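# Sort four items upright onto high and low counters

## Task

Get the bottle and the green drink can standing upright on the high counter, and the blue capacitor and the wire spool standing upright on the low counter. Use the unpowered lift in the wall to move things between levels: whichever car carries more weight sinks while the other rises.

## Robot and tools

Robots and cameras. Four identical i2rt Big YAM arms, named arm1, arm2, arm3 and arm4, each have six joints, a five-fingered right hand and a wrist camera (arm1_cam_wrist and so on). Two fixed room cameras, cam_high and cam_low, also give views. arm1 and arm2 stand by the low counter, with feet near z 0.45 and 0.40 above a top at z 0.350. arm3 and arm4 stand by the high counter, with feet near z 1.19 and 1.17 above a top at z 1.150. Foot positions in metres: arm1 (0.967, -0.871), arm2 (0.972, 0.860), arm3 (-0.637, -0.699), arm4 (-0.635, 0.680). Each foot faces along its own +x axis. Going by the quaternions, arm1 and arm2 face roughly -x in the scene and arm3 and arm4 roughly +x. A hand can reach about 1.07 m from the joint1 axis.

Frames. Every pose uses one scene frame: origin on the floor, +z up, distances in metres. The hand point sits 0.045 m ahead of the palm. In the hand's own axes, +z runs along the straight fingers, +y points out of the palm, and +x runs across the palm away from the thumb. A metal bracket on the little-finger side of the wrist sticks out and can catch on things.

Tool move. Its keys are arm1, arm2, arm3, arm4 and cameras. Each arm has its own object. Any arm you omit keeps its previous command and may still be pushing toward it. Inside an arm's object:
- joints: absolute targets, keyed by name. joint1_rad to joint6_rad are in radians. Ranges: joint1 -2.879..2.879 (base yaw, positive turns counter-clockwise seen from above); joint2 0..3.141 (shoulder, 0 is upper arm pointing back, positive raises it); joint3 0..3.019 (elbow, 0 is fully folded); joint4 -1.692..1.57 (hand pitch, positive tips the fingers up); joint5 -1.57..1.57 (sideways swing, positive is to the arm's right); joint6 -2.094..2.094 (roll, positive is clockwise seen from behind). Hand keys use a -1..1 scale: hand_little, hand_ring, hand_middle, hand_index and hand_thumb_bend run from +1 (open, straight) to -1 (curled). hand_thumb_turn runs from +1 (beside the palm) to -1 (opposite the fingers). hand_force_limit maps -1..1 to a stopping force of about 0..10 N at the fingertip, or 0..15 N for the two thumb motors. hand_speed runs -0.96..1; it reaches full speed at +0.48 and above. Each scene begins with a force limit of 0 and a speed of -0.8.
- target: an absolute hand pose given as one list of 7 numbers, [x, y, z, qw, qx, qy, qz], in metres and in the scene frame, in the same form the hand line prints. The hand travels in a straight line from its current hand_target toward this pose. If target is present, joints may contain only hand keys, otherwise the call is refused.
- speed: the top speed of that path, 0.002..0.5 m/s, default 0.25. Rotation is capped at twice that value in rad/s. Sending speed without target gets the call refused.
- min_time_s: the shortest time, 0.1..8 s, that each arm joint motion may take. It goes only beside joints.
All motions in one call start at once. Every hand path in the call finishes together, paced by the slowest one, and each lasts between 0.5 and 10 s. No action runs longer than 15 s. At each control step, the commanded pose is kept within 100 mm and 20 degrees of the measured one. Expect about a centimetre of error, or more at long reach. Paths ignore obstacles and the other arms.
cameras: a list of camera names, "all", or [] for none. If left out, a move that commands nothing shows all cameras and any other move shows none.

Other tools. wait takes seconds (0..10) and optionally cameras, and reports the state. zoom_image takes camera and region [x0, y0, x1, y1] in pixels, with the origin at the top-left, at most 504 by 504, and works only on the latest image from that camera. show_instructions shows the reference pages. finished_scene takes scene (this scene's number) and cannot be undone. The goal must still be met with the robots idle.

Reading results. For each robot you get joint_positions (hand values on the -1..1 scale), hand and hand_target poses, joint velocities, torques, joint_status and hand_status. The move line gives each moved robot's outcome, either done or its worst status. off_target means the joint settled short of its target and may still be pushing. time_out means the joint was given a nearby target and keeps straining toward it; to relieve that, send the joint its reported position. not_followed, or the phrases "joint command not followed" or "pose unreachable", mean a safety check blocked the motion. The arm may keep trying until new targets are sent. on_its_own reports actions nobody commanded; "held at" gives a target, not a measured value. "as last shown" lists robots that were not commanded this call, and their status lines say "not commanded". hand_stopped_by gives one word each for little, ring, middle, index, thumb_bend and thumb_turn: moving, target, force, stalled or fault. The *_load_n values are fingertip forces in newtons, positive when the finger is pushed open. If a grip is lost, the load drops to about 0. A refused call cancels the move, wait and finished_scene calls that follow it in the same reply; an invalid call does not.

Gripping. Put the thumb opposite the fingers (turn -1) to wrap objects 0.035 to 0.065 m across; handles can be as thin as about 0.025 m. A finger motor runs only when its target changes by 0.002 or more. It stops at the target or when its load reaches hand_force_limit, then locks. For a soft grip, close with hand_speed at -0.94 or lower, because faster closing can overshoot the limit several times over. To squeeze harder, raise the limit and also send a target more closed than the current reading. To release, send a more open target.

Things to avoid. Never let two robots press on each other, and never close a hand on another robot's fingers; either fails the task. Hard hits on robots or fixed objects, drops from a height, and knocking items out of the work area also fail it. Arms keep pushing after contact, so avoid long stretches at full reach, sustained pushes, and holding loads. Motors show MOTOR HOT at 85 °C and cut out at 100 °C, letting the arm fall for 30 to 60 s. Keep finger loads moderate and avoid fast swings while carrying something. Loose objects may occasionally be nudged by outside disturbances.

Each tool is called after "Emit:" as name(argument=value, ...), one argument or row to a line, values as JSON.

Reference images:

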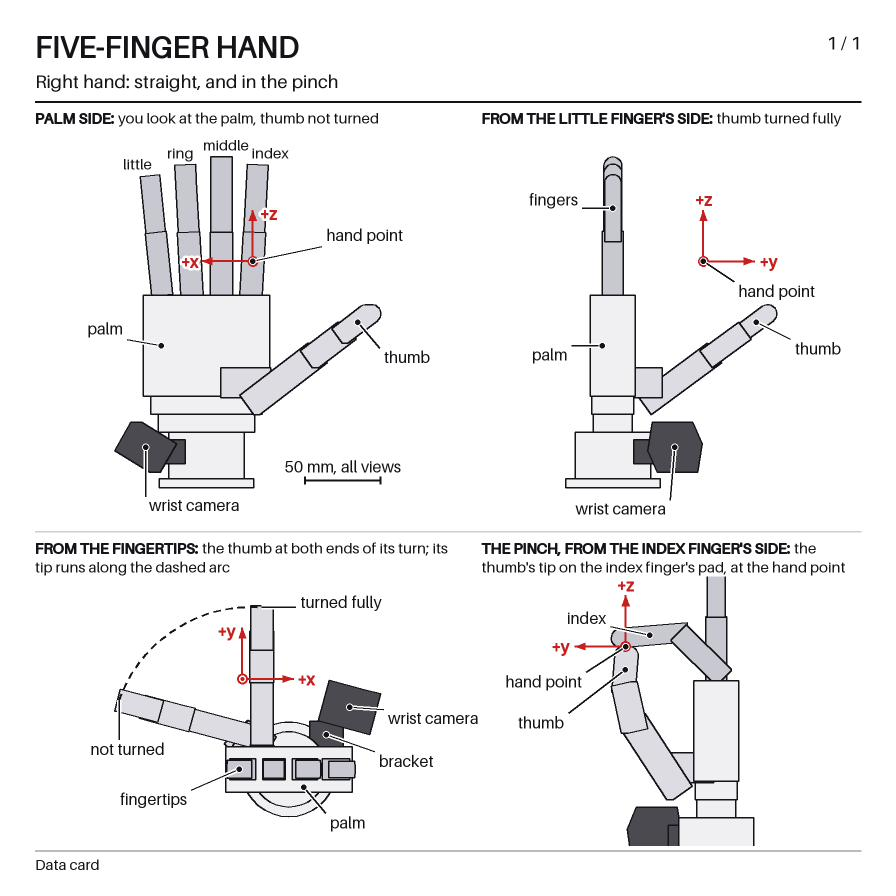

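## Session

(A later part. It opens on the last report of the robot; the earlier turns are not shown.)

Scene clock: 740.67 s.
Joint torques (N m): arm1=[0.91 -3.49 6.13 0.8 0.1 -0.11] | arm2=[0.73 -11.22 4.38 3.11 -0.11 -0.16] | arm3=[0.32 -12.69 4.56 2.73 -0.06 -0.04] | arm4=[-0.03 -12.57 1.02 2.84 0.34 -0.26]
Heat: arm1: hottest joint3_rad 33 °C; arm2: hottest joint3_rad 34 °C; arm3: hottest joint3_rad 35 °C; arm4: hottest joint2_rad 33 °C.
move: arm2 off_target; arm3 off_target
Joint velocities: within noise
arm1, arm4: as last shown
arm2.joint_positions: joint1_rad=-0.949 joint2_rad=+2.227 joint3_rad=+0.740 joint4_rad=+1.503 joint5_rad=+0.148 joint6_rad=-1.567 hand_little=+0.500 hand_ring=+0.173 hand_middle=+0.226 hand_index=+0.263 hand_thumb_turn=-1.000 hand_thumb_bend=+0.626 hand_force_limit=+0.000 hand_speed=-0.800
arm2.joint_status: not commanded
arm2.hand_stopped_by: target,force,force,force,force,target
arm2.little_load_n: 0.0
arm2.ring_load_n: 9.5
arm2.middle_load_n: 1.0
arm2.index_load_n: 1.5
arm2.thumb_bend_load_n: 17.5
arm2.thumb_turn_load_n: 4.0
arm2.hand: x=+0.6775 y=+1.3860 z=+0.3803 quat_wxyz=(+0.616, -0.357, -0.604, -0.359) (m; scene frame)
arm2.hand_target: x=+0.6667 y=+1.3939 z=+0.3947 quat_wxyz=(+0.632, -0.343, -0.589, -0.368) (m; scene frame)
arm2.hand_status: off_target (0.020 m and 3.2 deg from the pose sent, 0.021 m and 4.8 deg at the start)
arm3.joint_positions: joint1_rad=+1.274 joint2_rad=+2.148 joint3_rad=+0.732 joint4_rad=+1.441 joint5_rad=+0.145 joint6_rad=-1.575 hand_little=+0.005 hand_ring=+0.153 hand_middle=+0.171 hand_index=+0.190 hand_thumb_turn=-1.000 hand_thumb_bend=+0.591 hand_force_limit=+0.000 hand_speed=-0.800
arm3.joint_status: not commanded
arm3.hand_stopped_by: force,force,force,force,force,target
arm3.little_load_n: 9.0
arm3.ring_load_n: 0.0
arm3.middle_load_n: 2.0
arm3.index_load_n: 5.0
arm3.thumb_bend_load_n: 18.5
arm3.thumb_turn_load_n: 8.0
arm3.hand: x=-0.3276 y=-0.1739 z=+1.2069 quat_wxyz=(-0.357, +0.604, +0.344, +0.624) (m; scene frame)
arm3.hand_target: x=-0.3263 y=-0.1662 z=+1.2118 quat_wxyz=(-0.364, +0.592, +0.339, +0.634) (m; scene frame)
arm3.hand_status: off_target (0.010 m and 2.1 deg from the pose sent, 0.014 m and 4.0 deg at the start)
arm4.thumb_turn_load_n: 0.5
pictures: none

Emit:
move(
  arm2={"target":[0.668,1.391,0.390,-0.6282,0.3442,0.5962,0.3627],"speed":0.05},
  arm3={"target":[-0.3265,-0.168,1.208,-0.3597,0.6016,0.3474,0.6229],"speed":0.05},
)

Emit:
move(
  arm2={"joints":{"hand_speed":-0.4,"hand_little":1,"hand_ring":1,"hand_middle":1,"hand_index":1,"hand_thumb_bend":1}},
  arm3={"joints":{"hand_speed":-0.4,"hand_little":1,"hand_ring":1,"hand_middle":1,"hand_index":1,"hand_thumb_bend":1}},
)

Emit:
move(
  arm2={"target":[0.725,1.292,0.395,-0.6282,0.3442,0.5962,0.3627],"speed":0.12},
  arm3={"target":[-0.3815,-0.264,1.213,-0.3597,0.6016,0.3474,0.6229],"speed":0.12},
)

Emit:
move(
  arm2={"target":[0.765,1.225,0.52,-0.6282,0.3442,0.5962,0.3627],"speed":0.2},
  arm3={"target":[-0.42,-0.33,1.33,-0.3597,0.6016,0.3474,0.6229],"speed":0.2},
  cameras=["arm2_cam_wrist","arm3_cam_wrist","cam_high","cam_low"],
)

Scene clock: 754.40 s.
Joint torques (N m): arm1=[1.08 -3.49 6.12 0.8 0.09 -0.11] | arm2=[0.73 -11.46 3.64 2.66 -0.38 -0.12] | arm3=[-0.09 -14.15 3.77 1.24 -0.2 0.01] | arm4=[-0.03 -12.63 1.02 2.82 0.34 -0.25]
Heat: arm1: hottest joint3_rad 33 °C; arm2: hottest joint2_rad 33 °C; arm3: hottest joint3_rad 34 °C; arm4: hottest joint2_rad 33 °C.
move: arm2 off_target; arm3 done
Joint velocities: within noise
arm1, arm4: as last shown
arm1.thumb_turn_load_n: 0.0
arm2.joint_positions: joint1_rad=-0.949 joint2_rad=+2.227 joint3_rad=+0.740 joint4_rad=+1.503 joint5_rad=+0.145 joint6_rad=-1.567 hand_little=+0.500 hand_ring=+0.173 hand_middle=+0.226 hand_index=+0.263 hand_thumb_turn=-1.000 hand_thumb_bend=+0.626 hand_force_limit=+0.000 hand_speed=-0.800
arm2.joint_status: not commanded
arm2.hand_stopped_by: target,force,force,force,force,target
arm2.little_load_n: 0.0
arm2.ring_load_n: 9.5
arm2.middle_load_n: 0.5
arm2.index_load_n: 1.5
arm2.thumb_bend_load_n: 17.5
arm2.thumb_turn_load_n: 4.0
arm2.hand: x=+0.6769 y=+1.3859 z=+0.3803 quat_wxyz=(+0.617, -0.356, -0.604, -0.358) (m; scene frame)
arm2.hand_target: x=+0.6682 y=+1.3907 z=+0.3901 quat_wxyz=(+0.628, -0.344, -0.596, -0.363) (m; scene frame)
arm2.hand_status: off_target (0.014 m and 2.2 deg from the pose sent, 0.014 m and 2.2 deg at the start)
arm3.joint_positions: joint1_rad=+1.274 joint2_rad=+2.148 joint3_rad=+0.732 joint4_rad=+1.441 joint5_rad=+0.139 joint6_rad=-1.575 hand_little=+0.005 hand_ring=+0.153 hand_middle=+0.171 hand_index=+0.190 hand_thumb_turn=-1.000 hand_thumb_bend=+0.591 hand_force_limit=+0.000 hand_speed=-0.800
arm3.joint_status: not commanded
arm3.hand_stopped_by: force,force,force,force,force,target
arm3.little_load_n: 8.5
arm3.ring_load_n: 0.0
arm3.middle_load_n: 2.0
arm3.index_load_n: 5.0
arm3.thumb_bend_load_n: 18.5
arm3.thumb_turn_load_n: 7.5
arm3.hand: x=-0.3285 y=-0.1730 z=+1.2070 quat_wxyz=(-0.359, +0.603, +0.346, +0.623) (m; scene frame)
arm3.hand_target: x=-0.3266 y=-0.1680 z=+1.2081 quat_wxyz=(-0.360, +0.602, +0.347, +0.623) (m; scene frame)
arm3.hand_status: done (0.005 m and 0.2 deg from the pose sent, 0.006 m and 0.5 deg at the start)
arm4.thumb_turn_load_n: 0.0
pictures: none

Scene clock: 755.50 s.
Joint torques (N m): arm1=[1.08 -3.43 6.08 0.77 0.1 -0.12] | arm2=[0.67 -11.46 3.54 2.65 -0.25 -0.11] | arm3=[-0.03 -14.1 3.77 1.25 -0.16 0.02] | arm4=[-0.03 -12.51 1.02 2.81 0.33 -0.25]
Heat: arm1: hottest joint3_rad 33 °C; arm2: hottest joint2_rad 33 °C; arm3: hottest joint3_rad 34 °C; arm4: hottest joint2_rad 33 °C.
move: arm2 done; arm3 done
Joint velocities: within noise
arm1, arm4: as last shown
arm2.joint_positions: joint1_rad=-0.949 joint2_rad=+2.227 joint3_rad=+0.740 joint4_rad=+1.503 joint5_rad=+0.135 joint6_rad=-1.567 hand_little=+1.000 hand_ring=+1.000 hand_middle=+1.000 hand_index=+1.000 hand_thumb_turn=-1.000 hand_thumb_bend=+1.000 hand_force_limit=+0.000 hand_speed=-0.400
arm2.joint_status: all done
arm2.hand_stopped_by: target,target,target,target,target,target
arm2.little_load_n: 0.0
arm2.ring_load_n: 0.0
arm2.middle_load_n: 0.0
arm2.index_load_n: 0.0
arm2.thumb_bend_load_n: 0.0
arm2.thumb_turn_load_n: 0.0
arm2.hand: x=+0.6749 y=+1.3857 z=+0.3803 quat_wxyz=(+0.618, -0.353, -0.606, -0.355) (m; scene frame)
arm2.hand_target: x=+0.6669 y=+1.3904 z=+0.3900 quat_wxyz=(+0.629, -0.342, -0.597, -0.361) (m; scene frame)
arm2.hand_status: not commanded
arm3.joint_positions: joint1_rad=+1.274 joint2_rad=+2.148 joint3_rad=+0.732 joint4_rad=+1.441 joint5_rad=+0.135 joint6_rad=-1.575 hand_little=+1.000 hand_ring=+1.000 hand_middle=+1.000 hand_index=+1.000 hand_thumb_turn=-1.000 hand_thumb_bend=+1.000 hand_force_limit=+0.000 hand_speed=-0.400
arm3.joint_status: all done
arm3.hand_stopped_by: target,target,target,target,target,target
arm3.little_load_n: 0.0
arm3.ring_load_n: 0.0
arm3.middle_load_n: 0.0
arm3.index_load_n: 0.0
arm3.thumb_bend_load_n: 0.0
arm3.thumb_turn_load_n: 0.0
arm3.hand: x=-0.3291 y=-0.1723 z=+1.2070 quat_wxyz=(-0.361, +0.602, +0.348, +0.622) (m; scene frame)
arm3.hand_target: x=-0.3270 y=-0.1675 z=+1.2081 quat_wxyz=(-0.361, +0.601, +0.349, +0.622) (m; scene frame)
arm3.hand_status: not commanded
arm4.thumb_turn_load_n: 0.5
pictures: none

Scene clock: 757.10 s.
Joint torques (N m): arm1=[1.08 -3.49 6.16 0.81 0.1 -0.11] | arm2=[0.91 -10.93 0.24 2.7 -0.02 0.12] | arm3=[0.62 -12.51 0.62 2.84 0.01 0.17] | arm4=[-0.03 -12.57 1.03 2.82 0.34 -0.26]
Heat: arm1: hottest joint3_rad 33 °C; arm2: hottest joint2_rad 33 °C; arm3: hottest joint3_rad 33 °C; arm4: hottest joint2_rad 33 °C.
move: arm2 off_target; arm3 off_target
Joint velocities: within noise
arm1, arm4: as last shown
arm1.thumb_turn_load_n: 0.5
arm2.joint_positions: joint1_rad=-0.896 joint2_rad=+2.106 joint3_rad=+0.447 joint4_rad=+1.551 joint5_rad=+0.212 joint6_rad=-1.567 hand_little=+1.000 hand_ring=+1.000 hand_middle=+1.000 hand_index=+1.000 hand_thumb_turn=-1.000 hand_thumb_bend=+1.000 hand_force_limit=+0.000 hand_speed=-0.400
arm2.joint_status: not commanded
arm2.hand_stopped_by: target,target,target,target,target,target
arm2.little_load_n: 0.0
arm2.ring_load_n: 0.0
arm2.middle_load_n: 0.0
arm2.index_load_n: 0.0
arm2.thumb_bend_load_n: 0.0
arm2.thumb_turn_load_n: 0.0
arm2.hand: x=+0.7306 y=+1.2939 z=+0.3819 quat_wxyz=(+0.572, -0.374, -0.642, -0.348) (m; scene frame)
arm2.hand_target: x=+0.7253 y=+1.2924 z=+0.3955 quat_wxyz=(+0.589, -0.373, -0.629, -0.345) (m; scene frame)
arm2.hand_status: off_target (0.014 m and 9.2 deg from the pose sent, 0.107 m and 2.1 deg at the start; a joint's target at an end of its range on 42 of 48 steps)
arm3.joint_positions: joint1_rad=+1.314 joint2_rad=+2.058 joint3_rad=+0.447 joint4_rad=+1.536 joint5_rad=+0.187 joint6_rad=-1.575 hand_little=+1.000 hand_ring=+1.000 hand_middle=+1.000 hand_index=+1.000 hand_thumb_turn=-1.000 hand_thumb_bend=+1.000 hand_force_limit=+0.000 hand_speed=-0.400
arm3.joint_status: not commanded
arm3.hand_stopped_by: target,target,target,target,target,target
arm3.little_load_n: 0.0
arm3.ring_load_n: 0.0
arm3.middle_load_n: 0.0
arm3.index_load_n: 0.0
arm3.thumb_bend_load_n: 0.0
arm3.thumb_turn_load_n: 0.0
arm3.hand: x=-0.3783 y=-0.2662 z=+1.1988 quat_wxyz=(-0.334, +0.631, +0.366, +0.597) (m; scene frame)
arm3.hand_target: x=-0.3816 y=-0.2635 z=+1.2135 quat_wxyz=(-0.350, +0.621, +0.354, +0.606) (m; scene frame)
arm3.hand_status: off_target (0.015 m and 5.8 deg from the pose sent, 0.106 m and 0.2 deg at the start; a joint's target at an end of its range on 31 of 48 steps)
arm4.thumb_turn_load_n: 0.0
pictures: none

Scene clock: 758.87 s.
Joint torques (N m): arm1=[0.91 -3.55 6.11 0.79 0.11 -0.12] | arm2=[0.91 -6.01 2.51 1.4 -0.04 -0.12] | arm3=[0.62 -7 3.79 0.79 0.01 -0.02] | arm4=[0.03 -12.57 1.01 2.82 0.34 -0.26]
Heat: arm1: hottest joint3_rad 33 °C; arm2: hottest joint2_rad 33 °C; arm3: hottest joint3_rad 33 °C; arm4: hottest joint2_rad 33 °C.
move: arm2 done; arm3 done
Joint velocities: within noise
arm1.joint_positions: joint1_rad=+0.295 joint2_rad=+1.109 joint3_rad=+0.049 joint4_rad=+1.075 joint5_rad=+0.235 joint6_rad=-1.585 hand_little=+1.000 hand_ring=+1.000 hand_middle=+1.000 hand_index=+1.000 hand_thumb_turn=-1.000 hand_thumb_bend=+1.000 hand_force_limit=+0.000 hand_speed=-0.400
arm1.joint_status: not commanded
arm1.hand_stopped_by: target,target,target,target,target,target
arm1.little_load_n: 0.0
arm1.ring_load_n: 0.0
arm1.middle_load_n: 0.0
arm1.index_load_n: 0.0
arm1.thumb_bend_load_n: 0.0
arm1.thumb_turn_load_n: 0.5
arm1.hand: x=+0.6030 y=-0.8473 z=+0.5955 quat_wxyz=(-0.713, +0.003, +0.701, +0.000) (m; scene frame)
arm1.hand_target: x=+0.6000 y=-0.8499 z=+0.6001 quat_wxyz=(-0.715, +0.000, +0.699, +0.000) (m; scene frame)
arm1.hand_status: not commanded
arm2.joint_positions: joint1_rad=-0.841 joint2_rad=+1.556 joint3_rad=+0.184 joint4_rad=+1.424 joint5_rad=+0.255 joint6_rad=-1.567 hand_little=+1.000 hand_ring=+1.000 hand_middle=+1.000 hand_index=+1.000 hand_thumb_turn=-1.000 hand_thumb_bend=+1.000 hand_force_limit=+0.000 hand_speed=-0.400
arm2.joint_status: not commanded
arm2.hand_stopped_by: target,target,target,target,target,target
arm2.little_load_n: 0.0
arm2.ring_load_n: 0.0
arm2.middle_load_n: 0.0
arm2.index_load_n: 0.0
arm2.thumb_bend_load_n: 0.0
arm2.thumb_turn_load_n: 0.0
arm2.hand: x=+0.7674 y=+1.2287 z=+0.5161 quat_wxyz=(+0.628, -0.354, -0.591, -0.361) (m; scene frame)
arm2.hand_target: x=+0.7658 y=+1.2255 z=+0.5198 quat_wxyz=(+0.629, -0.348, -0.593, -0.363) (m; scene frame)
arm2.hand_status: done (0.006 m and 1.2 deg from the pose sent, 0.158 m and 9.2 deg at the start; a joint's target at an end of its range on 14 of 53 steps)
arm3.joint_positions: joint1_rad=+1.370 joint2_rad=+1.436 joint3_rad=+0.214 joint4_rad=+1.260 joint5_rad=+0.243 joint6_rad=-1.575 hand_little=+1.000 hand_ring=+1.000 hand_middle=+1.000 hand_index=+1.000 hand_thumb_turn=-1.000 hand_thumb_bend=+1.000 hand_force_limit=+0.000 hand_speed=-0.400
arm3.joint_status: not commanded
arm3.hand_stopped_by: target,target,target,target,target,target
arm3.little_load_n: 0.0
arm3.ring_load_n: 0.0
arm3.middle_load_n: 0.0
arm3.index_load_n: 0.0
arm3.thumb_bend_load_n: 0.0
arm3.thumb_turn_load_n: 0.5
arm3.hand: x=-0.4159 y=-0.3299 z=+1.3307 quat_wxyz=(-0.360, +0.601, +0.340, +0.627) (m; scene frame)
arm3.hand_target: x=-0.4191 y=-0.3307 z=+1.3298 quat_wxyz=(-0.358, +0.602, +0.346, +0.624) (m; scene frame)
arm3.hand_status: done (0.004 m and 0.9 deg from the pose sent, 0.152 m and 5.8 deg at the start)
arm4.joint_positions: joint1_rad=+0.475 joint2_rad=+2.017 joint3_rad=+0.502 joint4_rad=+1.541 joint5_rad=+0.552 joint6_rad=-1.597 hand_little=+1.000 hand_ring=+1.000 hand_middle=+1.000 hand_index=+1.000 hand_thumb_turn=-1.000 hand_thumb_bend=+1.000 hand_force_limit=+0.000 hand_speed=-0.200
arm4.joint_status: not commanded
arm4.hand_stopped_by: target,target,target,target,target,target
arm4.little_load_n: 0.0
arm4.ring_load_n: 0.0
arm4.middle_load_n: 0.0
arm4.index_load_n: 0.0
arm4.thumb_bend_load_n: 0.0
arm4.thumb_turn_load_n: 0.0
arm4.hand: x=-0.1486 y=+0.7964 z=+1.2040 quat_wxyz=(+0.006, +0.699, +0.003, +0.715) (m; scene frame)
arm4.hand_target: x=-0.1499 y=+0.7996 z=+1.2203 quat_wxyz=(+0.001, +0.684, -0.001, +0.729) (m; scene frame)
arm4.hand_status: not commanded
pictures: arm2_cam_wrist, arm3_cam_wrist, cam_high, cam_low
camera_calibration:
arm2_cam_wrist: T_world_to_cam=[[0.831922, 0.471194, 0.293057, -1.36896], [0.410146, -0.166435, -0.896705, 0.37252], [-0.373747, 0.866185, -0.331719, -0.492731], [0, 0, 0, 1]] pos_world=[0.801927, 1.13384, 0.571777]
arm3_cam_wrist: T_world_to_cam=[[0.823217, -0.526392, 0.212661, -0.114104], [-0.0455257, -0.434584, -0.89948, 1.04777], [0.565898, 0.730786, -0.381722, 1.10087], [0, 0, 0, 1]] pos_world=[-0.481345, -0.409216, 1.38694]

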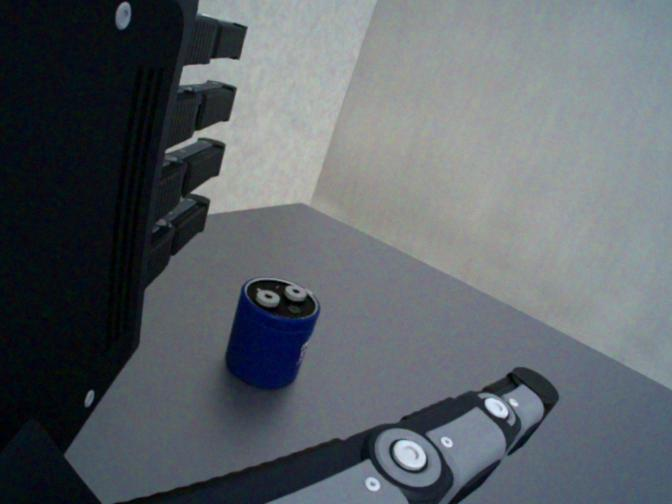

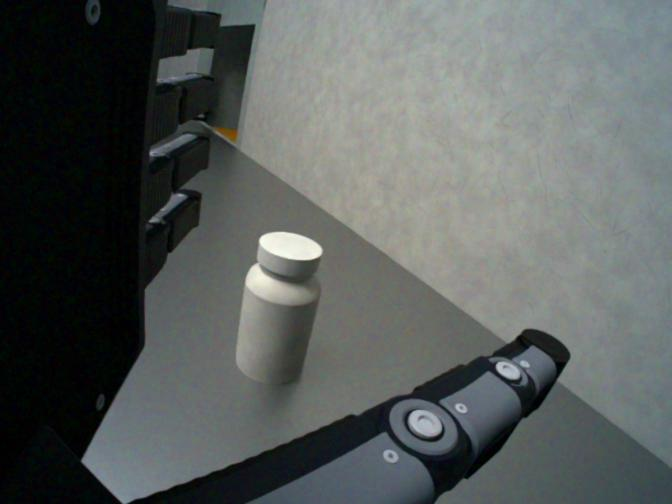

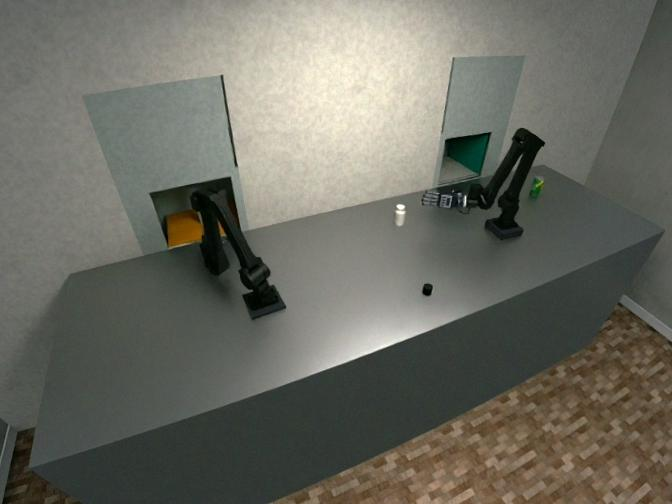

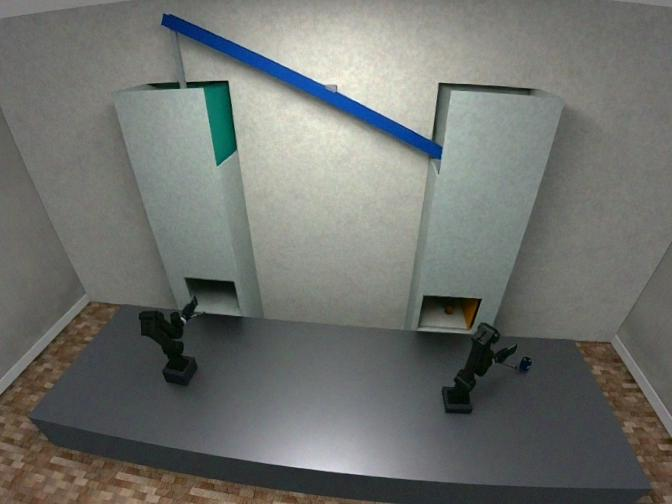

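Emit:
move(
  arm2={"joints":{"joint1_rad":-0.15,"joint5_rad":-0.11},"min_time_s":1.5},
)

Emit:
move(
  arm2={"target":[0.34,0.95,0.43,-0.7150,0,0.6991,0],"speed":0.2},
  cameras=["arm2_cam_wrist","cam_low"],
)

Scene clock: 772.57 s.
Joint torques (N m): arm1=[1.08 -3.49 6.11 0.79 0.1 -0.11] | arm2=[0.91 -6.24 2.52 1.5 -0.29 -0.12] | arm3=[0.73 -7 3.77 0.95 0.01 -0.01] | arm4=[-0.03 -12.51 1.02 2.82 0.34 -0.25]
Heat: arm1: hottest joint3_rad 33 °C; arm2: hottest joint2_rad 32 °C; arm3: hottest joint3_rad 32 °C; arm4: hottest joint2_rad 33 °C.
move: arm2 done
Joint velocities: within noise
arm1, arm3, arm4: as last shown
arm1.thumb_turn_load_n: 0.0
arm2.joint_positions: joint1_rad=-0.159 joint2_rad=+1.556 joint3_rad=+0.184 joint4_rad=+1.424 joint5_rad=-0.115 joint6_rad=-1.567 hand_little=+1.000 hand_ring=+1.000 hand_middle=+1.000 hand_index=+1.000 hand_thumb_turn=-1.000 hand_thumb_bend=+1.000 hand_force_limit=+0.000 hand_speed=-0.400
arm2.joint_status: all done
arm2.hand_stopped_by: target,target,target,target,target,target
arm2.little_load_n: 0.0
arm2.ring_load_n: 0.0
arm2.middle_load_n: 0.0
arm2.index_load_n: 0.0
arm2.thumb_bend_load_n: -0.5
arm2.thumb_turn_load_n: 0.0
arm2.hand: x=+0.5454 y=+0.9512 z=+0.5175 quat_wxyz=(+0.725, -0.002, -0.689, -0.004) (m; scene frame)
arm2.hand_target: x=+0.5463 y=+0.9468 z=+0.5213 quat_wxyz=(+0.726, +0.006, -0.687, -0.004) (m; scene frame)
arm2.hand_status: not commanded
arm3.hand_target: x=-0.4191 y=-0.3307 z=+1.3299 quat_wxyz=(-0.358, +0.602, +0.346, +0.624) (m; scene frame)
pictures: none

Scene clock: 774.40 s.
Joint torques (N m): arm1=[1.14 -3.6 6.09 0.8 0.09 -0.12] | arm2=[0.73 -10.75 5.46 1.48 -0.06 -0.04] | arm3=[0.73 -7.06 3.81 0.95 0.01 -0.01] | arm4=[-0.03 -12.57 1.02 2.82 0.34 -0.25]
Heat: arm1: hottest joint3_rad 33 °C; arm2: hottest joint2_rad 32 °C; arm3: hottest joint3_rad 32 °C; arm4: hottest joint2_rad 33 °C.
move: arm2 off_target
Joint velocities: within noise
arm1, arm3, arm4: as last shown
arm2.joint_positions: joint1_rad=-0.112 joint2_rad=+2.077 joint3_rad=+0.740 joint4_rad=+1.348 joint5_rad=-0.069 joint6_rad=-1.567 hand_little=+1.000 hand_ring=+1.000 hand_middle=+1.000 hand_index=+1.000 hand_thumb_turn=-1.000 hand_thumb_bend=+1.000 hand_force_limit=+0.000 hand_speed=-0.400
arm2.joint_status: not commanded
arm2.hand_stopped_by: target,target,target,target,target,target
arm2.little_load_n: 0.0
arm2.ring_load_n: 0.0
arm2.middle_load_n: 0.0
arm2.index_load_n: 0.0
arm2.thumb_bend_load_n: 0.0
arm2.thumb_turn_load_n: 0.0
arm2.hand: x=+0.3521 y=+0.9543 z=+0.4276 quat_wxyz=(+0.711, -0.004, -0.703, -0.002) (m; scene frame)
arm2.hand_target: x=+0.3406 y=+0.9501 z=+0.4302 quat_wxyz=(+0.715, +0.000, -0.699, +0.000) (m; scene frame)
arm2.hand_status: off_target (0.013 m and 0.8 deg from the pose sent, 0.223 m and 1.8 deg at the start)
pictures: arm2_cam_wrist, cam_low
camera_calibration:
arm2_cam_wrist: T_world_to_cam=[[-0.0098043, 0.951997, 0.305951, -1.03626], [0.382457, 0.286272, -0.878507, -0.0121978], [-0.923921, 0.1084, -0.366904, 0.492274], [0, 0, 0, 1]] pos_world=[0.449328, 0.936643, 0.486945]

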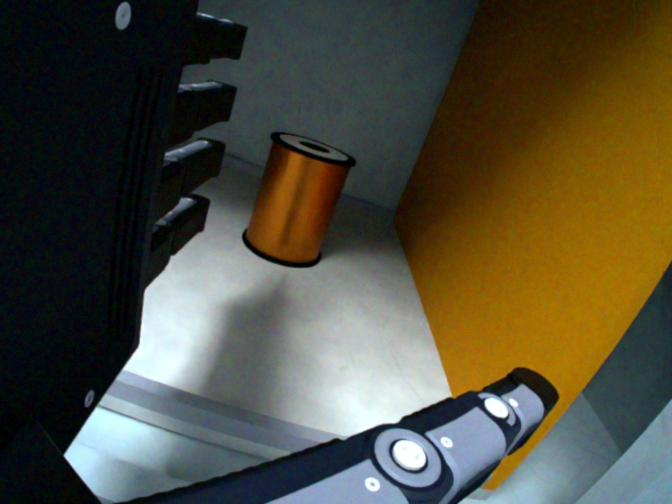

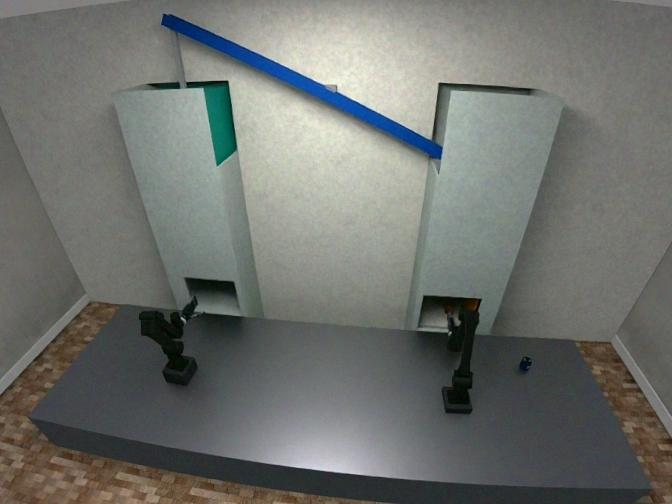

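Emit:
move(
  arm2={"target":[0.245,0.935,0.41,-0.7150,0,0.6991,0],"speed":0.15},
  cameras=["arm2_cam_wrist"],
)

Scene clock: 781.40 s.
Joint torques (N m): arm1=[1.03 -3.6 6.15 0.76 0.1 -0.12] | arm2=[0.91 -13.45 7.3 1.58 -0.04 -0.04] | arm3=[0.73 -7 3.78 0.94 0.02 -0.02] | arm4=[0.03 -12.57 1.02 2.82 0.34 -0.26]
Heat: arm1: hottest joint3_rad 33 °C; arm2: hottest joint2_rad 32 °C; arm3: hottest joint3_rad 32 °C; arm4: hottest joint2_rad 33 °C.
move: arm2 off_target
Joint velocities: within noise
arm1, arm3, arm4: as last shown
arm1.thumb_turn_load_n: 0.5
arm2.joint_positions: joint1_rad=-0.072 joint2_rad=+2.220 joint3_rad=+1.026 joint4_rad=+1.198 joint5_rad=-0.029 joint6_rad=-1.567 hand_little=+1.000 hand_ring=+1.000 hand_middle=+1.000 hand_index=+1.000 hand_thumb_turn=-1.000 hand_thumb_bend=+1.000 hand_force_limit=+0.000 hand_speed=-0.400
arm2.joint_status: not commanded
arm2.hand_stopped_by: target,target,target,target,target,target
arm2.little_load_n: 0.0
arm2.ring_load_n: 0.0
arm2.middle_load_n: 0.0
arm2.index_load_n: 0.0
arm2.thumb_bend_load_n: 0.5
arm2.thumb_turn_load_n: 0.0
arm2.hand: x=+0.2593 y=+0.9407 z=+0.4043 quat_wxyz=(+0.708, -0.004, -0.706, -0.001) (m; scene frame)
arm2.hand_target: x=+0.2459 y=+0.9351 z=+0.4099 quat_wxyz=(+0.715, +0.000, -0.700, +0.000) (m; scene frame)
arm2.hand_status: off_target (0.016 m and 1.2 deg from the pose sent, 0.110 m and 0.8 deg at the start)
arm3.thumb_turn_load_n: 0.0
pictures: arm2_cam_wrist
camera_calibration:
arm2_cam_wrist: T_world_to_cam=[[-0.0117627, 0.952214, 0.305204, -1.01659], [0.38892, 0.285549, -0.875901, 0.00473633], [-0.921196, 0.108397, -0.373694, 0.401466], [0, 0, 0, 1]] pos_world=[0.356029, 0.923143, 0.464442]

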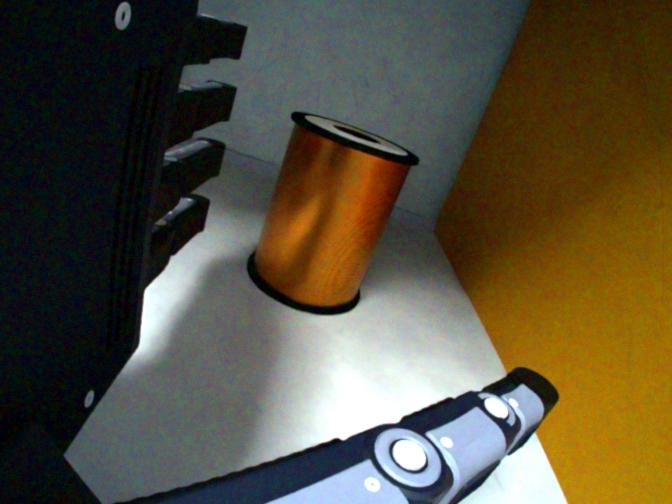

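Emit:
move(
  arm2={"target":[0.154,0.936,0.408,-0.7150,0,0.6991,0],"speed":0.12},
)

Emit:
move(
  arm2={"joints":{"hand_speed":-0.8,"hand_little":-1,"hand_ring":-1,"hand_middle":-1,"hand_index":-1,"hand_thumb_bend":-1}},
  cameras=["arm2_cam_wrist","cam_low"],
)

Scene clock: 789.27 s.
Joint torques (N m): arm1=[1.2 -3.6 6.17 0.79 0.11 -0.12] | arm2=[0.85 -15.62 9.01 1.54 -0.06 -0.04] | arm3=[0.73 -7.06 3.81 0.94 0.02 -0.01] | arm4=[0.03 -12.57 1.02 2.82 0.34 -0.25]
Heat: arm1: hottest joint3_rad 33 °C; arm2: hottest joint2_rad 32 °C; arm3: hottest joint3_rad 32 °C; arm4: hottest joint2_rad 33 °C.
move: arm2 off_target
Joint velocities: within noise
arm1, arm3, arm4: as last shown
arm1.thumb_turn_load_n: 0.0
arm2.joint_positions: joint1_rad=-0.069 joint2_rad=+2.338 joint3_rad=+1.320 joint4_rad=+1.014 joint5_rad=-0.027 joint6_rad=-1.567 hand_little=+1.000 hand_ring=+1.000 hand_middle=+1.000 hand_index=+1.000 hand_thumb_turn=-1.000 hand_thumb_bend=+1.000 hand_force_limit=+0.000 hand_speed=-0.400
arm2.joint_status: not commanded
arm2.hand_stopped_by: target,target,target,target,target,target
arm2.little_load_n: 0.0
arm2.ring_load_n: 0.0
arm2.middle_load_n: 0.0
arm2.index_load_n: 0.0
arm2.thumb_bend_load_n: 0.0
arm2.thumb_turn_load_n: 0.0
arm2.hand: x=+0.1705 y=+0.9418 z=+0.3974 quat_wxyz=(+0.706, -0.003, -0.708, -0.001) (m; scene frame)
arm2.hand_target: x=+0.1552 y=+0.9355 z=+0.4086 quat_wxyz=(+0.715, +0.000, -0.699, +0.000) (m; scene frame)
arm2.hand_status: off_target (0.020 m and 1.5 deg from the pose sent, 0.105 m and 1.2 deg at the start)
arm3.thumb_turn_load_n: 0.5
pictures: none

Scene clock: 796.50 s.
Joint torques (N m): arm1=[1.14 -3.49 6.15 0.77 0.11 -0.12] | arm2=[0.73 -15.91 8.36 1.62 -0.05 -0.06] | arm3=[0.67 -7 3.79 0.94 0.02 -0.02] | arm4=[-0.03 -12.57 1.02 2.82 0.34 -0.26]
Heat: arm1: hottest joint3_rad 33 °C; arm2: hottest joint2_rad 32 °C; arm3: hottest joint3_rad 32 °C; arm4: hottest joint2_rad 33 °C.
move: arm2 off_target
Joint velocities: within noise
arm1, arm3, arm4: as last shown
arm2.joint_positions: joint1_rad=-0.067 joint2_rad=+2.341 joint3_rad=+1.329 joint4_rad=+1.013 joint5_rad=-0.027 joint6_rad=-1.567 hand_little=-1.000 hand_ring=+0.208 hand_middle=+0.226 hand_index=+0.246 hand_thumb_turn=-1.000 hand_thumb_bend=+0.617 hand_force_limit=+0.000 hand_speed=-0.800
arm2.joint_status: hand_ring off_target (ended at +0.208, target -1.000); hand_middle off_target (ended at +0.226, target -1.000); hand_index off_target (ended at +0.246, target -1.000); hand_thumb_bend off_target (ended at +0.617, target -1.000); the others done
arm2.hand_stopped_by: target,force,force,force,force,target
arm2.little_load_n: 0.0
arm2.ring_load_n: 5.0
arm2.middle_load_n: 4.5
arm2.index_load_n: 4.0
arm2.thumb_bend_load_n: 16.0
arm2.thumb_turn_load_n: 1.0
arm2.hand: x=+0.1676 y=+0.9407 z=+0.3989 quat_wxyz=(+0.707, -0.003, -0.707, +0.000) (m; scene frame)
arm2.hand_target: x=+0.1552 y=+0.9356 z=+0.4087 quat_wxyz=(+0.715, +0.000, -0.699, +0.000) (m; scene frame)
arm2.hand_status: not commanded
arm3.ring_load_n: -0.5
pictures: arm2_cam_wrist, cam_low
camera_calibration:
arm2_cam_wrist: T_world_to_cam=[[-0.0156042, 0.952203, 0.305066, -1.01518], [0.390573, 0.286668, -0.8748, 0.0338496], [-0.92044, 0.1055, -0.376378, 0.318646], [0, 0, 0, 1]] pos_world=[0.264233, 0.923341, 0.459241]

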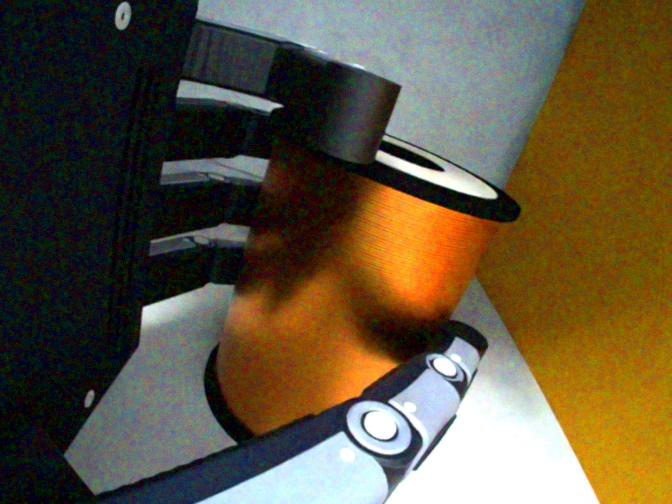

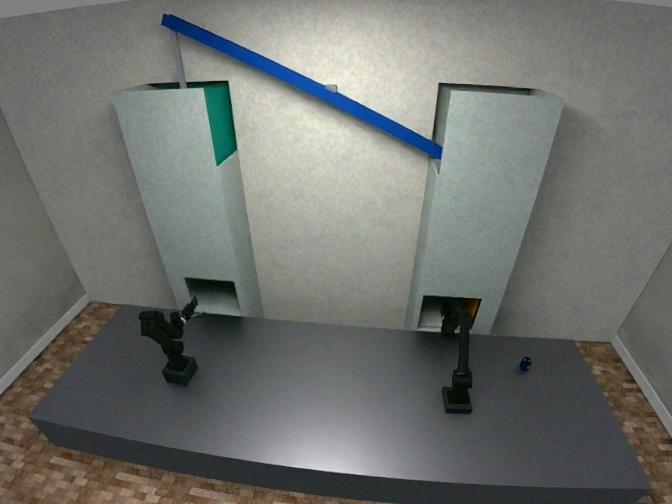

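Emit:
move(
  arm2={"target":[0.275,0.936,0.400,-0.7150,0,0.6991,0],"speed":0.12},
  cameras=["arm2_cam_wrist","cam_low"],
)

Scene clock: 801.90 s.
Joint torques (N m): arm1=[0.97 -3.43 6.13 0.77 0.1 -0.12] | arm2=[0.32 -15.09 1.46 2.52 0.07 -0.05] | arm3=[0.73 -7 3.82 0.95 0.02 -0.01] | arm4=[0.03 -12.51 1.02 2.82 0.34 -0.26]
Heat: arm1: hottest joint3_rad 33 °C; arm2: hottest joint2_rad 32 °C; arm3: hottest joint3_rad 31 °C; arm4: hottest joint2_rad 33 °C.
move: arm2 off_target
Joint velocities: within noise
arm1, arm3, arm4: as last shown
arm2.joint_positions: joint1_rad=-0.067 joint2_rad=+2.246 joint3_rad=+1.017 joint4_rad=+1.255 joint5_rad=-0.036 joint6_rad=-1.567 hand_little=-1.000 hand_ring=+0.207 hand_middle=+0.226 hand_index=+0.246 hand_thumb_turn=-1.000 hand_thumb_bend=+0.617 hand_force_limit=+0.000 hand_speed=-0.800
arm2.joint_status: not commanded
arm2.hand_stopped_by: target,force,force,force,force,target
arm2.little_load_n: 0.0
arm2.ring_load_n: 0.5
arm2.middle_load_n: 2.5
arm2.index_load_n: 8.5
arm2.thumb_bend_load_n: 10.0
arm2.thumb_turn_load_n: 2.0
arm2.hand: x=+0.2635 y=+0.9353 z=+0.3982 quat_wxyz=(+0.716, +0.001, -0.698, +0.003) (m; scene frame)
arm2.hand_target: x=+0.2746 y=+0.9359 z=+0.3999 quat_wxyz=(+0.715, +0.000, -0.699, +0.000) (m; scene frame)
arm2.hand_status: off_target (0.012 m and 0.4 deg from the pose sent, 0.108 m and 1.3 deg at the start)
arm3.ring_load_n: 0.0
arm3.thumb_turn_load_n: 0.0
arm4.thumb_turn_load_n: 0.5
pictures: arm2_cam_wrist, cam_low
camera_calibration:
arm2_cam_wrist: T_world_to_cam=[[-0.0174571, 0.951762, 0.30634, -1.00794], [0.365786, 0.291227, -0.883961, 0.00327614], [-0.930535, 0.0966235, -0.353225, 0.409044], [0, 0, 0, 1]] pos_world=[0.361836, 0.918837, 0.456152]

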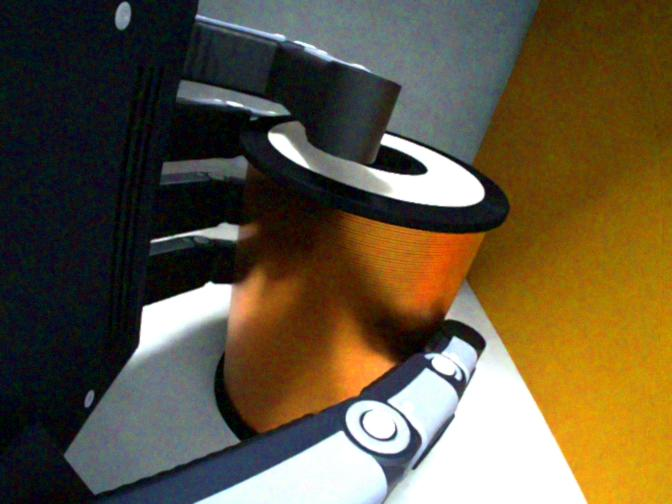

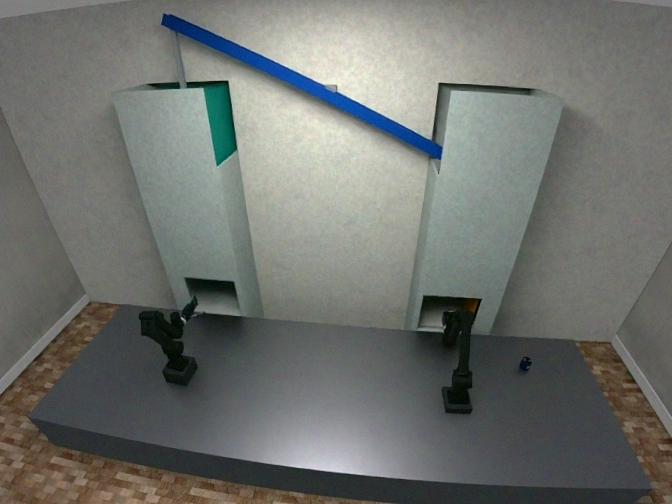

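Emit:
move(
  arm2={"joints":{"hand_speed":-0.6,"hand_little":1,"hand_ring":0.7,"hand_middle":0.7,"hand_index":0.7,"hand_thumb_bend":0.8}},
  cameras=["arm2_cam_wrist"],
)

Scene clock: 808.17 s.
Joint torques (N m): arm1=[1.2 -3.49 6.13 0.8 0.1 -0.11] | arm2=[0.32 -14.86 3.78 2.47 -0.07 -0.05] | arm3=[0.62 -7.06 3.79 0.94 0.02 -0.02] | arm4=[-0.03 -12.57 1.02 2.81 0.34 -0.26]
Heat: arm1: hottest joint3_rad 33 °C; arm2: hottest joint2_rad 32 °C; arm3: hottest joint3_rad 31 °C; arm4: hottest joint2_rad 33 °C.
move: arm2 done
Joint velocities: within noise
arm1, arm3, arm4: as last shown
arm2.joint_positions: joint1_rad=-0.067 joint2_rad=+2.246 joint3_rad=+0.982 joint4_rad=+1.256 joint5_rad=-0.033 joint6_rad=-1.569 hand_little=+1.000 hand_ring=+0.700 hand_middle=+0.700 hand_index=+0.700 hand_thumb_turn=-1.000 hand_thumb_bend=+0.800 hand_force_limit=+0.000 hand_speed=-0.600
arm2.joint_status: all done
arm2.hand_stopped_by: target,target,target,target,target,target
arm2.little_load_n: 0.0
arm2.ring_load_n: 0.0
arm2.middle_load_n: 0.0
arm2.index_load_n: 0.0
arm2.thumb_bend_load_n: 0.0
arm2.thumb_turn_load_n: 0.0
arm2.hand: x=+0.2773 y=+0.9355 z=+0.3852 quat_wxyz=(+0.705, +0.000, -0.710, +0.002) (m; scene frame)
arm2.hand_target: x=+0.2747 y=+0.9361 z=+0.3997 quat_wxyz=(+0.715, +0.000, -0.699, +0.000) (m; scene frame)
arm2.hand_status: not commanded
arm3.thumb_turn_load_n: 0.5
pictures: arm2_cam_wrist
camera_calibration:
arm2_cam_wrist: T_world_to_cam=[[-0.0246975, 0.951672, 0.306123, -1.00174], [0.395746, 0.290508, -0.8712, -0.0259198], [-0.918028, 0.0996303, -0.383795, 0.422781], [0, 0, 0, 1]] pos_world=[0.373642, 0.918739, 0.446336]

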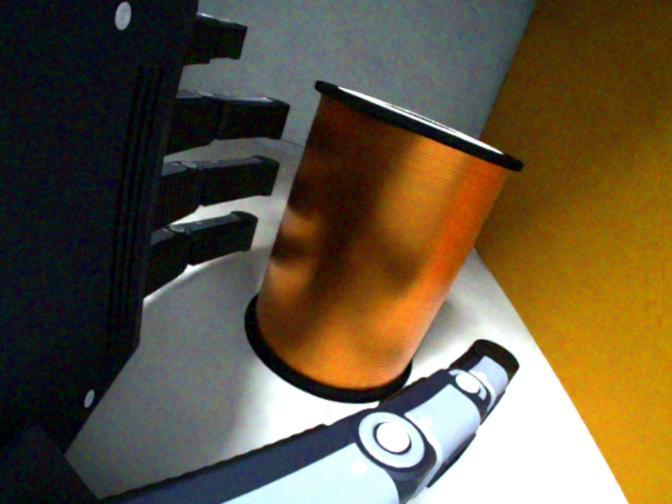

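Emit:
move(
  arm2={"target":[0.248,0.943,0.412,-0.7150,0,0.6991,0],"speed":0.1},
)

Emit:
move(
  arm2={"joints":{"hand_speed":-0.8,"hand_force_limit":0.15,"hand_little":0.6,"hand_ring":-1,"hand_middle":-1,"hand_index":-1,"hand_thumb_bend":-1}},
  cameras=["arm2_cam_wrist"],
)

Scene clock: 814.93 s.
Joint torques (N m): arm1=[1.03 -3.55 6.09 0.79 0.11 -0.12] | arm2=[-0.5 -15.79 6.72 1.57 -0.27 -0.04] | arm3=[0.73 -7 3.78 0.96 0.01 -0.02] | arm4=[0.03 -12.57 1.01 2.81 0.34 -0.26]
Heat: arm1: hottest joint3_rad 33 °C; arm2: hottest joint2_rad 33 °C; arm3: hottest joint3_rad 31 °C; arm4: hottest joint2_rad 33 °C.
move: arm2 off_target
Joint velocities: within noise
arm1.joint_positions: joint1_rad=+0.295 joint2_rad=+1.109 joint3_rad=+0.049 joint4_rad=+1.075 joint5_rad=+0.235 joint6_rad=-1.585 hand_little=+1.000 hand_ring=+1.000 hand_middle=+1.000 hand_index=+1.000 hand_thumb_turn=-1.000 hand_thumb_bend=+1.000 hand_force_limit=+0.000 hand_speed=-0.400
arm1.joint_status: not commanded
arm1.hand_stopped_by: target,target,target,target,target,target
arm1.little_load_n: 0.0
arm1.ring_load_n: 0.0
arm1.middle_load_n: 0.0
arm1.index_load_n: 0.0
arm1.thumb_bend_load_n: 0.0
arm1.thumb_turn_load_n: 0.5
arm1.hand: x=+0.6030 y=-0.8473 z=+0.5955 quat_wxyz=(-0.713, +0.003, +0.701, +0.000) (m; scene frame)
arm1.hand_target: x=+0.6000 y=-0.8499 z=+0.6001 quat_wxyz=(-0.715, +0.000, +0.699, +0.000) (m; scene frame)
arm1.hand_status: not commanded
arm2.joint_positions: joint1_rad=-0.068 joint2_rad=+2.244 joint3_rad=+1.016 joint4_rad=+1.201 joint5_rad=-0.038 joint6_rad=-1.569 hand_little=+1.000 hand_ring=+0.700 hand_middle=+0.700 hand_index=+0.700 hand_thumb_turn=-1.000 hand_thumb_bend=+0.800 hand_force_limit=+0.000 hand_speed=-0.600
arm2.joint_status: not commanded
arm2.hand_stopped_by: target,target,target,target,target,target
arm2.little_load_n: 0.0
arm2.ring_load_n: 0.0
arm2.middle_load_n: 0.0
arm2.index_load_n: 0.0
arm2.thumb_bend_load_n: 0.0
arm2.thumb_turn_load_n: 0.5
arm2.hand: x=+0.2655 y=+0.9358 z=+0.3844 quat_wxyz=(+0.697, +0.001, -0.717, +0.003) (m; scene frame)
arm2.hand_target: x=+0.2495 y=+0.9433 z=+0.4126 quat_wxyz=(+0.715, -0.001, -0.699, -0.001) (m; scene frame)
arm2.hand_status: off_target (0.033 m and 2.9 deg from the pose sent, 0.040 m and 1.7 deg at the start)
arm3.joint_positions: joint1_rad=+1.370 joint2_rad=+1.436 joint3_rad=+0.214 joint4_rad=+1.260 joint5_rad=+0.243 joint6_rad=-1.575 hand_little=+1.000 hand_ring=+1.000 hand_middle=+1.000 hand_index=+1.000 hand_thumb_turn=-1.000 hand_thumb_bend=+1.000 hand_force_limit=+0.000 hand_speed=-0.400
arm3.joint_status: not commanded
arm3.hand_stopped_by: target,target,target,target,target,target
arm3.little_load_n: 0.0
arm3.ring_load_n: 0.0
arm3.middle_load_n: 0.5
arm3.index_load_n: 0.0
arm3.thumb_bend_load_n: 0.0
arm3.thumb_turn_load_n: 0.5
arm3.hand: x=-0.4159 y=-0.3299 z=+1.3307 quat_wxyz=(-0.360, +0.601, +0.340, +0.627) (m; scene frame)
arm3.hand_target: x=-0.4191 y=-0.3307 z=+1.3299 quat_wxyz=(-0.358, +0.602, +0.346, +0.624) (m; scene frame)
arm3.hand_status: not commanded
arm4.joint_positions: joint1_rad=+0.475 joint2_rad=+2.017 joint3_rad=+0.502 joint4_rad=+1.541 joint5_rad=+0.552 joint6_rad=-1.597 hand_little=+1.000 hand_ring=+1.000 hand_middle=+1.000 hand_index=+1.000 hand_thumb_turn=-1.000 hand_thumb_bend=+1.000 hand_force_limit=+0.000 hand_speed=-0.200
arm4.joint_status: not commanded
arm4.hand_stopped_by: target,target,target,target,target,target
arm4.little_load_n: 0.0
arm4.ring_load_n: 0.0
arm4.middle_load_n: 0.0
arm4.index_load_n: 0.0
arm4.thumb_bend_load_n: 0.0
arm4.thumb_turn_load_n: 0.0
arm4.hand: x=-0.1486 y=+0.7964 z=+1.2040 quat_wxyz=(+0.006, +0.699, +0.003, +0.715) (m; scene frame)
arm4.hand_target: x=-0.1499 y=+0.7996 z=+1.2203 quat_wxyz=(+0.001, +0.684, -0.001, +0.729) (m; scene frame)
arm4.hand_status: not commanded
pictures: none

Scene clock: 821.47 s.
Joint torques (N m): arm1=[1.14 -3.6 6.12 0.79 0.1 -0.12] | arm2=[-0.5 -15.74 6.38 1.76 -0.14 -0.04] | arm3=[0.67 -7 3.81 0.94 0.02 -0.01] | arm4=[-0.03 -12.63 1.02 2.81 0.34 -0.26]
Heat: arm1: hottest joint3_rad 33 °C; arm2: hottest joint2_rad 34 °C; arm3: hottest joint3_rad 31 °C; arm4: hottest joint2_rad 33 °C.
move: arm2 off_target
Joint velocities: within noise
arm1, arm3, arm4: as last shown
arm2.joint_positions: joint1_rad=-0.068 joint2_rad=+2.244 joint3_rad=+1.020 joint4_rad=+1.197 joint5_rad=-0.042 joint6_rad=-1.569 hand_little=+0.600 hand_ring=+0.241 hand_middle=+0.261 hand_index=+0.298 hand_thumb_turn=-1.000 hand_thumb_bend=+0.599 hand_force_limit=+0.150 hand_speed=-0.800
arm2.joint_status: hand_ring off_target (ended at +0.241, target -1.000); hand_middle off_target (ended at +0.261, target -1.000); hand_index off_target (ended at +0.298, target -1.000); hand_thumb_bend off_target (ended at +0.599, target -1.000); the others done
arm2.hand_stopped_by: target,force,force,force,force,target
arm2.little_load_n: 0.0
arm2.ring_load_n: 6.0
arm2.middle_load_n: 9.5
arm2.index_load_n: 2.0
arm2.thumb_bend_load_n: 19.0
arm2.thumb_turn_load_n: 2.0
arm2.hand: x=+0.2636 y=+0.9355 z=+0.3850 quat_wxyz=(+0.697, +0.002, -0.717, +0.005) (m; scene frame)
arm2.hand_target: x=+0.2494 y=+0.9429 z=+0.4127 quat_wxyz=(+0.715, +0.000, -0.699, +0.000) (m; scene frame)
arm2.hand_status: not commanded
arm3.middle_load_n: 0.0
arm3.thumb_turn_load_n: 0.0
pictures: arm2_cam_wrist
camera_calibration:
arm2_cam_wrist: T_world_to_cam=[[-0.0378042, 0.951694, 0.304711, -0.998073], [0.411111, 0.292741, -0.863302, -0.0298897], [-0.910801, 0.0926336, -0.402319, 0.421824], [0, 0, 0, 1]] pos_world=[0.358754, 0.919535, 0.448028]

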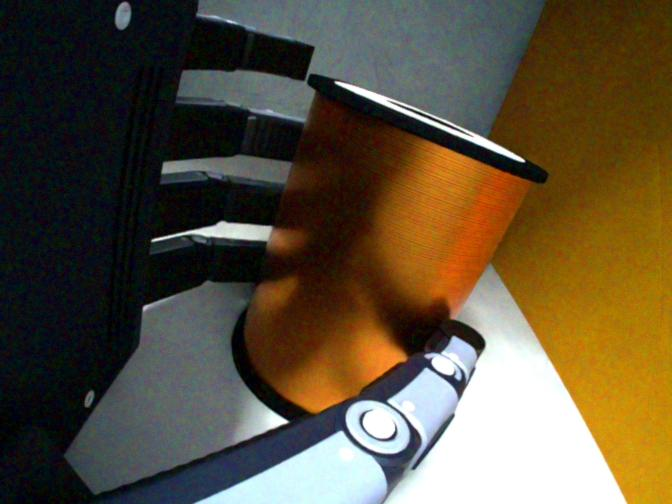

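Emit:
move(
  arm2={"target":[0.285,0.940,0.48,-0.7366,0,0.6763,0],"speed":0.2},
  cameras=["arm2_cam_wrist","cam_low"],
)

Emit:
move(
  arm2={"target":[0.50,0.93,0.52,-0.7366,0,0.6763,0],"speed":0.3},
  cameras=["arm2_cam_wrist","cam_low"],
)

Scene clock: 826.20 s.
Joint torques (N m): arm1=[1.08 -3.55 6.12 0.81 0.1 -0.11] | arm2=[-0.38 -17.73 5.23 3.1 -0.02 -0.13] | arm3=[0.67 -7 3.77 0.94 0.01 -0.01] | arm4=[-0.03 -12.57 1.02 2.82 0.34 -0.26]
Heat: arm1: hottest joint3_rad 33 °C; arm2: hottest joint2_rad 35 °C; arm3: hottest joint3_rad 31 °C; arm4: hottest joint2_rad 33 °C.
move: arm2 off_target
Joint velocities: within noise
arm1, arm3, arm4: as last shown
arm2.joint_positions: joint1_rad=-0.068 joint2_rad=+2.118 joint3_rad=+0.894 joint4_rad=+1.195 joint5_rad=-0.042 joint6_rad=-1.555 hand_little=+0.600 hand_ring=+0.241 hand_middle=+0.261 hand_index=+0.298 hand_thumb_turn=-1.000 hand_thumb_bend=+0.599 hand_force_limit=+0.150 hand_speed=-0.800
arm2.joint_status: not commanded
arm2.hand_stopped_by: target,force,force,force,force,target
arm2.little_load_n: 0.0
arm2.ring_load_n: 4.5
arm2.middle_load_n: 9.5
arm2.index_load_n: 2.5
arm2.thumb_bend_load_n: 19.0
arm2.thumb_turn_load_n: 4.5
arm2.hand: x=+0.2980 y=+0.9339 z=+0.4183 quat_wxyz=(+0.697, -0.003, -0.717, +0.009) (m; scene frame)
arm2.hand_target: x=+0.2864 y=+0.9399 z=+0.4783 quat_wxyz=(+0.736, +0.000, -0.677, +0.000) (m; scene frame)
arm2.hand_status: off_target (0.063 m and 6.6 deg from the pose sent, 0.098 m and 6.5 deg at the start)
arm3.thumb_turn_load_n: 0.5
arm4.ring_load_n: -0.5
pictures: arm2_cam_wrist, cam_low
camera_calibration:
arm2_cam_wrist: T_world_to_cam=[[-0.0378654, 0.955841, 0.291434, -1.00364], [0.412655, 0.280572, -0.8666, -0.00257645], [-0.9101, 0.0874476, -0.405057, 0.472469], [0, 0, 0, 1]] pos_world=[0.393054, 0.918732, 0.48164]

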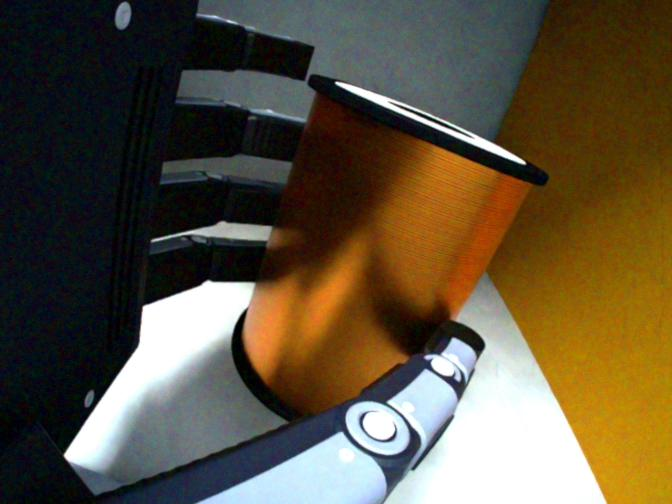

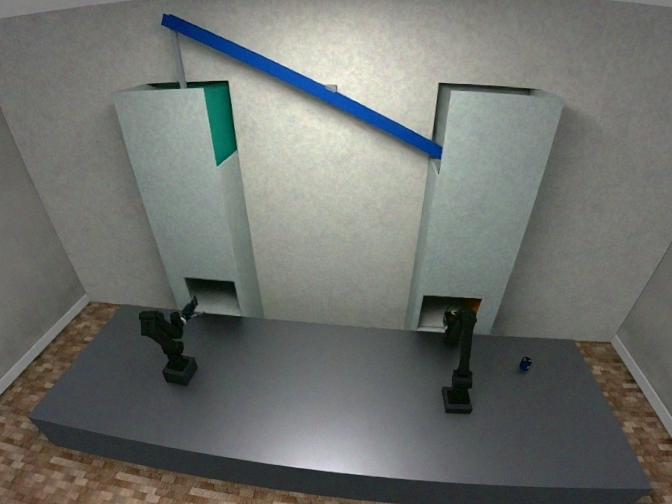

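Scene clock: 827.87 s.
Joint torques (N m): arm1=[1.08 -3.37 6.12 0.79 0.09 -0.12] | arm2=[0.15 -10.17 3.45 3.15 -0.04 -0.16] | arm3=[0.67 -7.06 3.78 0.96 0.02 -0.01] | arm4=[-0.03 -12.51 1.03 2.82 0.34 -0.26]
Heat: arm1: hottest joint3_rad 33 °C; arm2: hottest joint2_rad 35 °C; arm3: hottest joint3_rad 31 °C; arm4: hottest joint2_rad 33 °C.
move: arm2 off_target
Joint velocities: within noise
arm1, arm3, arm4: as last shown
arm1.thumb_turn_load_n: 0.0
arm2.joint_positions: joint1_rad=-0.068 joint2_rad=+1.707 joint3_rad=+0.285 joint4_rad=+1.416 joint5_rad=-0.036 joint6_rad=-1.553 hand_little=+0.600 hand_ring=+0.241 hand_middle=+0.261 hand_index=+0.298 hand_thumb_turn=-1.000 hand_thumb_bend=+0.599 hand_force_limit=+0.150 hand_speed=-0.800
arm2.joint_status: not commanded
arm2.hand_stopped_by: target,force,force,force,force,target
arm2.little_load_n: 0.0
arm2.ring_load_n: 4.5
arm2.middle_load_n: 9.0
arm2.index_load_n: 2.5
arm2.thumb_bend_load_n: 19.0
arm2.thumb_turn_load_n: 5.0
arm2.hand: x=+0.5069 y=+0.9282 z=+0.4839 quat_wxyz=(+0.705, -0.005, -0.709, +0.007) (m; scene frame)
arm2.hand_target: x=+0.5005 y=+0.9300 z=+0.5191 quat_wxyz=(+0.737, +0.000, -0.676, +0.000) (m; scene frame)
arm2.hand_status: off_target (0.037 m and 5.3 deg from the pose sent, 0.226 m and 6.6 deg at the start; pose on its path clipped on 3 of 50 steps)
arm4.ring_load_n: 0.0
pictures: arm2_cam_wrist, cam_low
camera_calibration:
arm2_cam_wrist: T_world_to_cam=[[-0.0252118, 0.956223, 0.29155, -1.01628], [0.394172, 0.277524, -0.876133, -0.013533], [-0.918691, 0.0928321, -0.383913, 0.678825], [0, 0, 0, 1]] pos_world=[0.603342, 0.912534, 0.545051]

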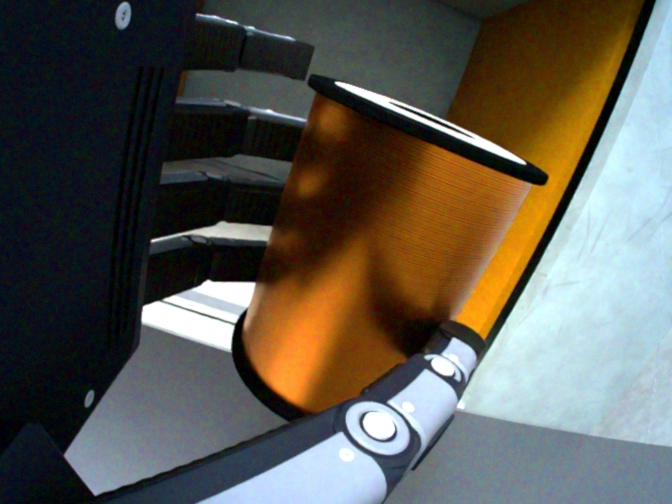

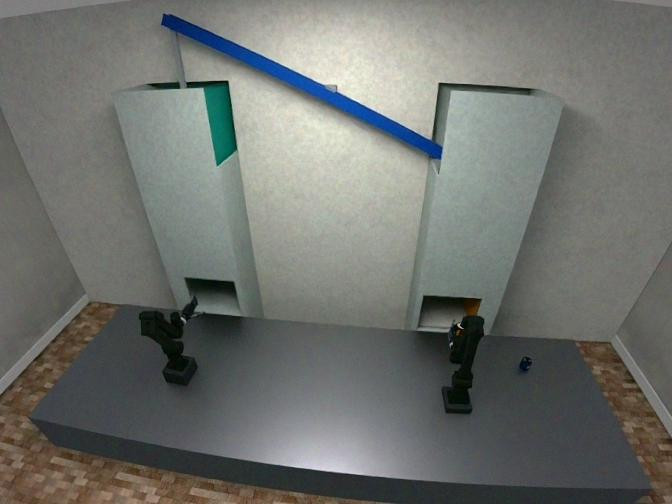

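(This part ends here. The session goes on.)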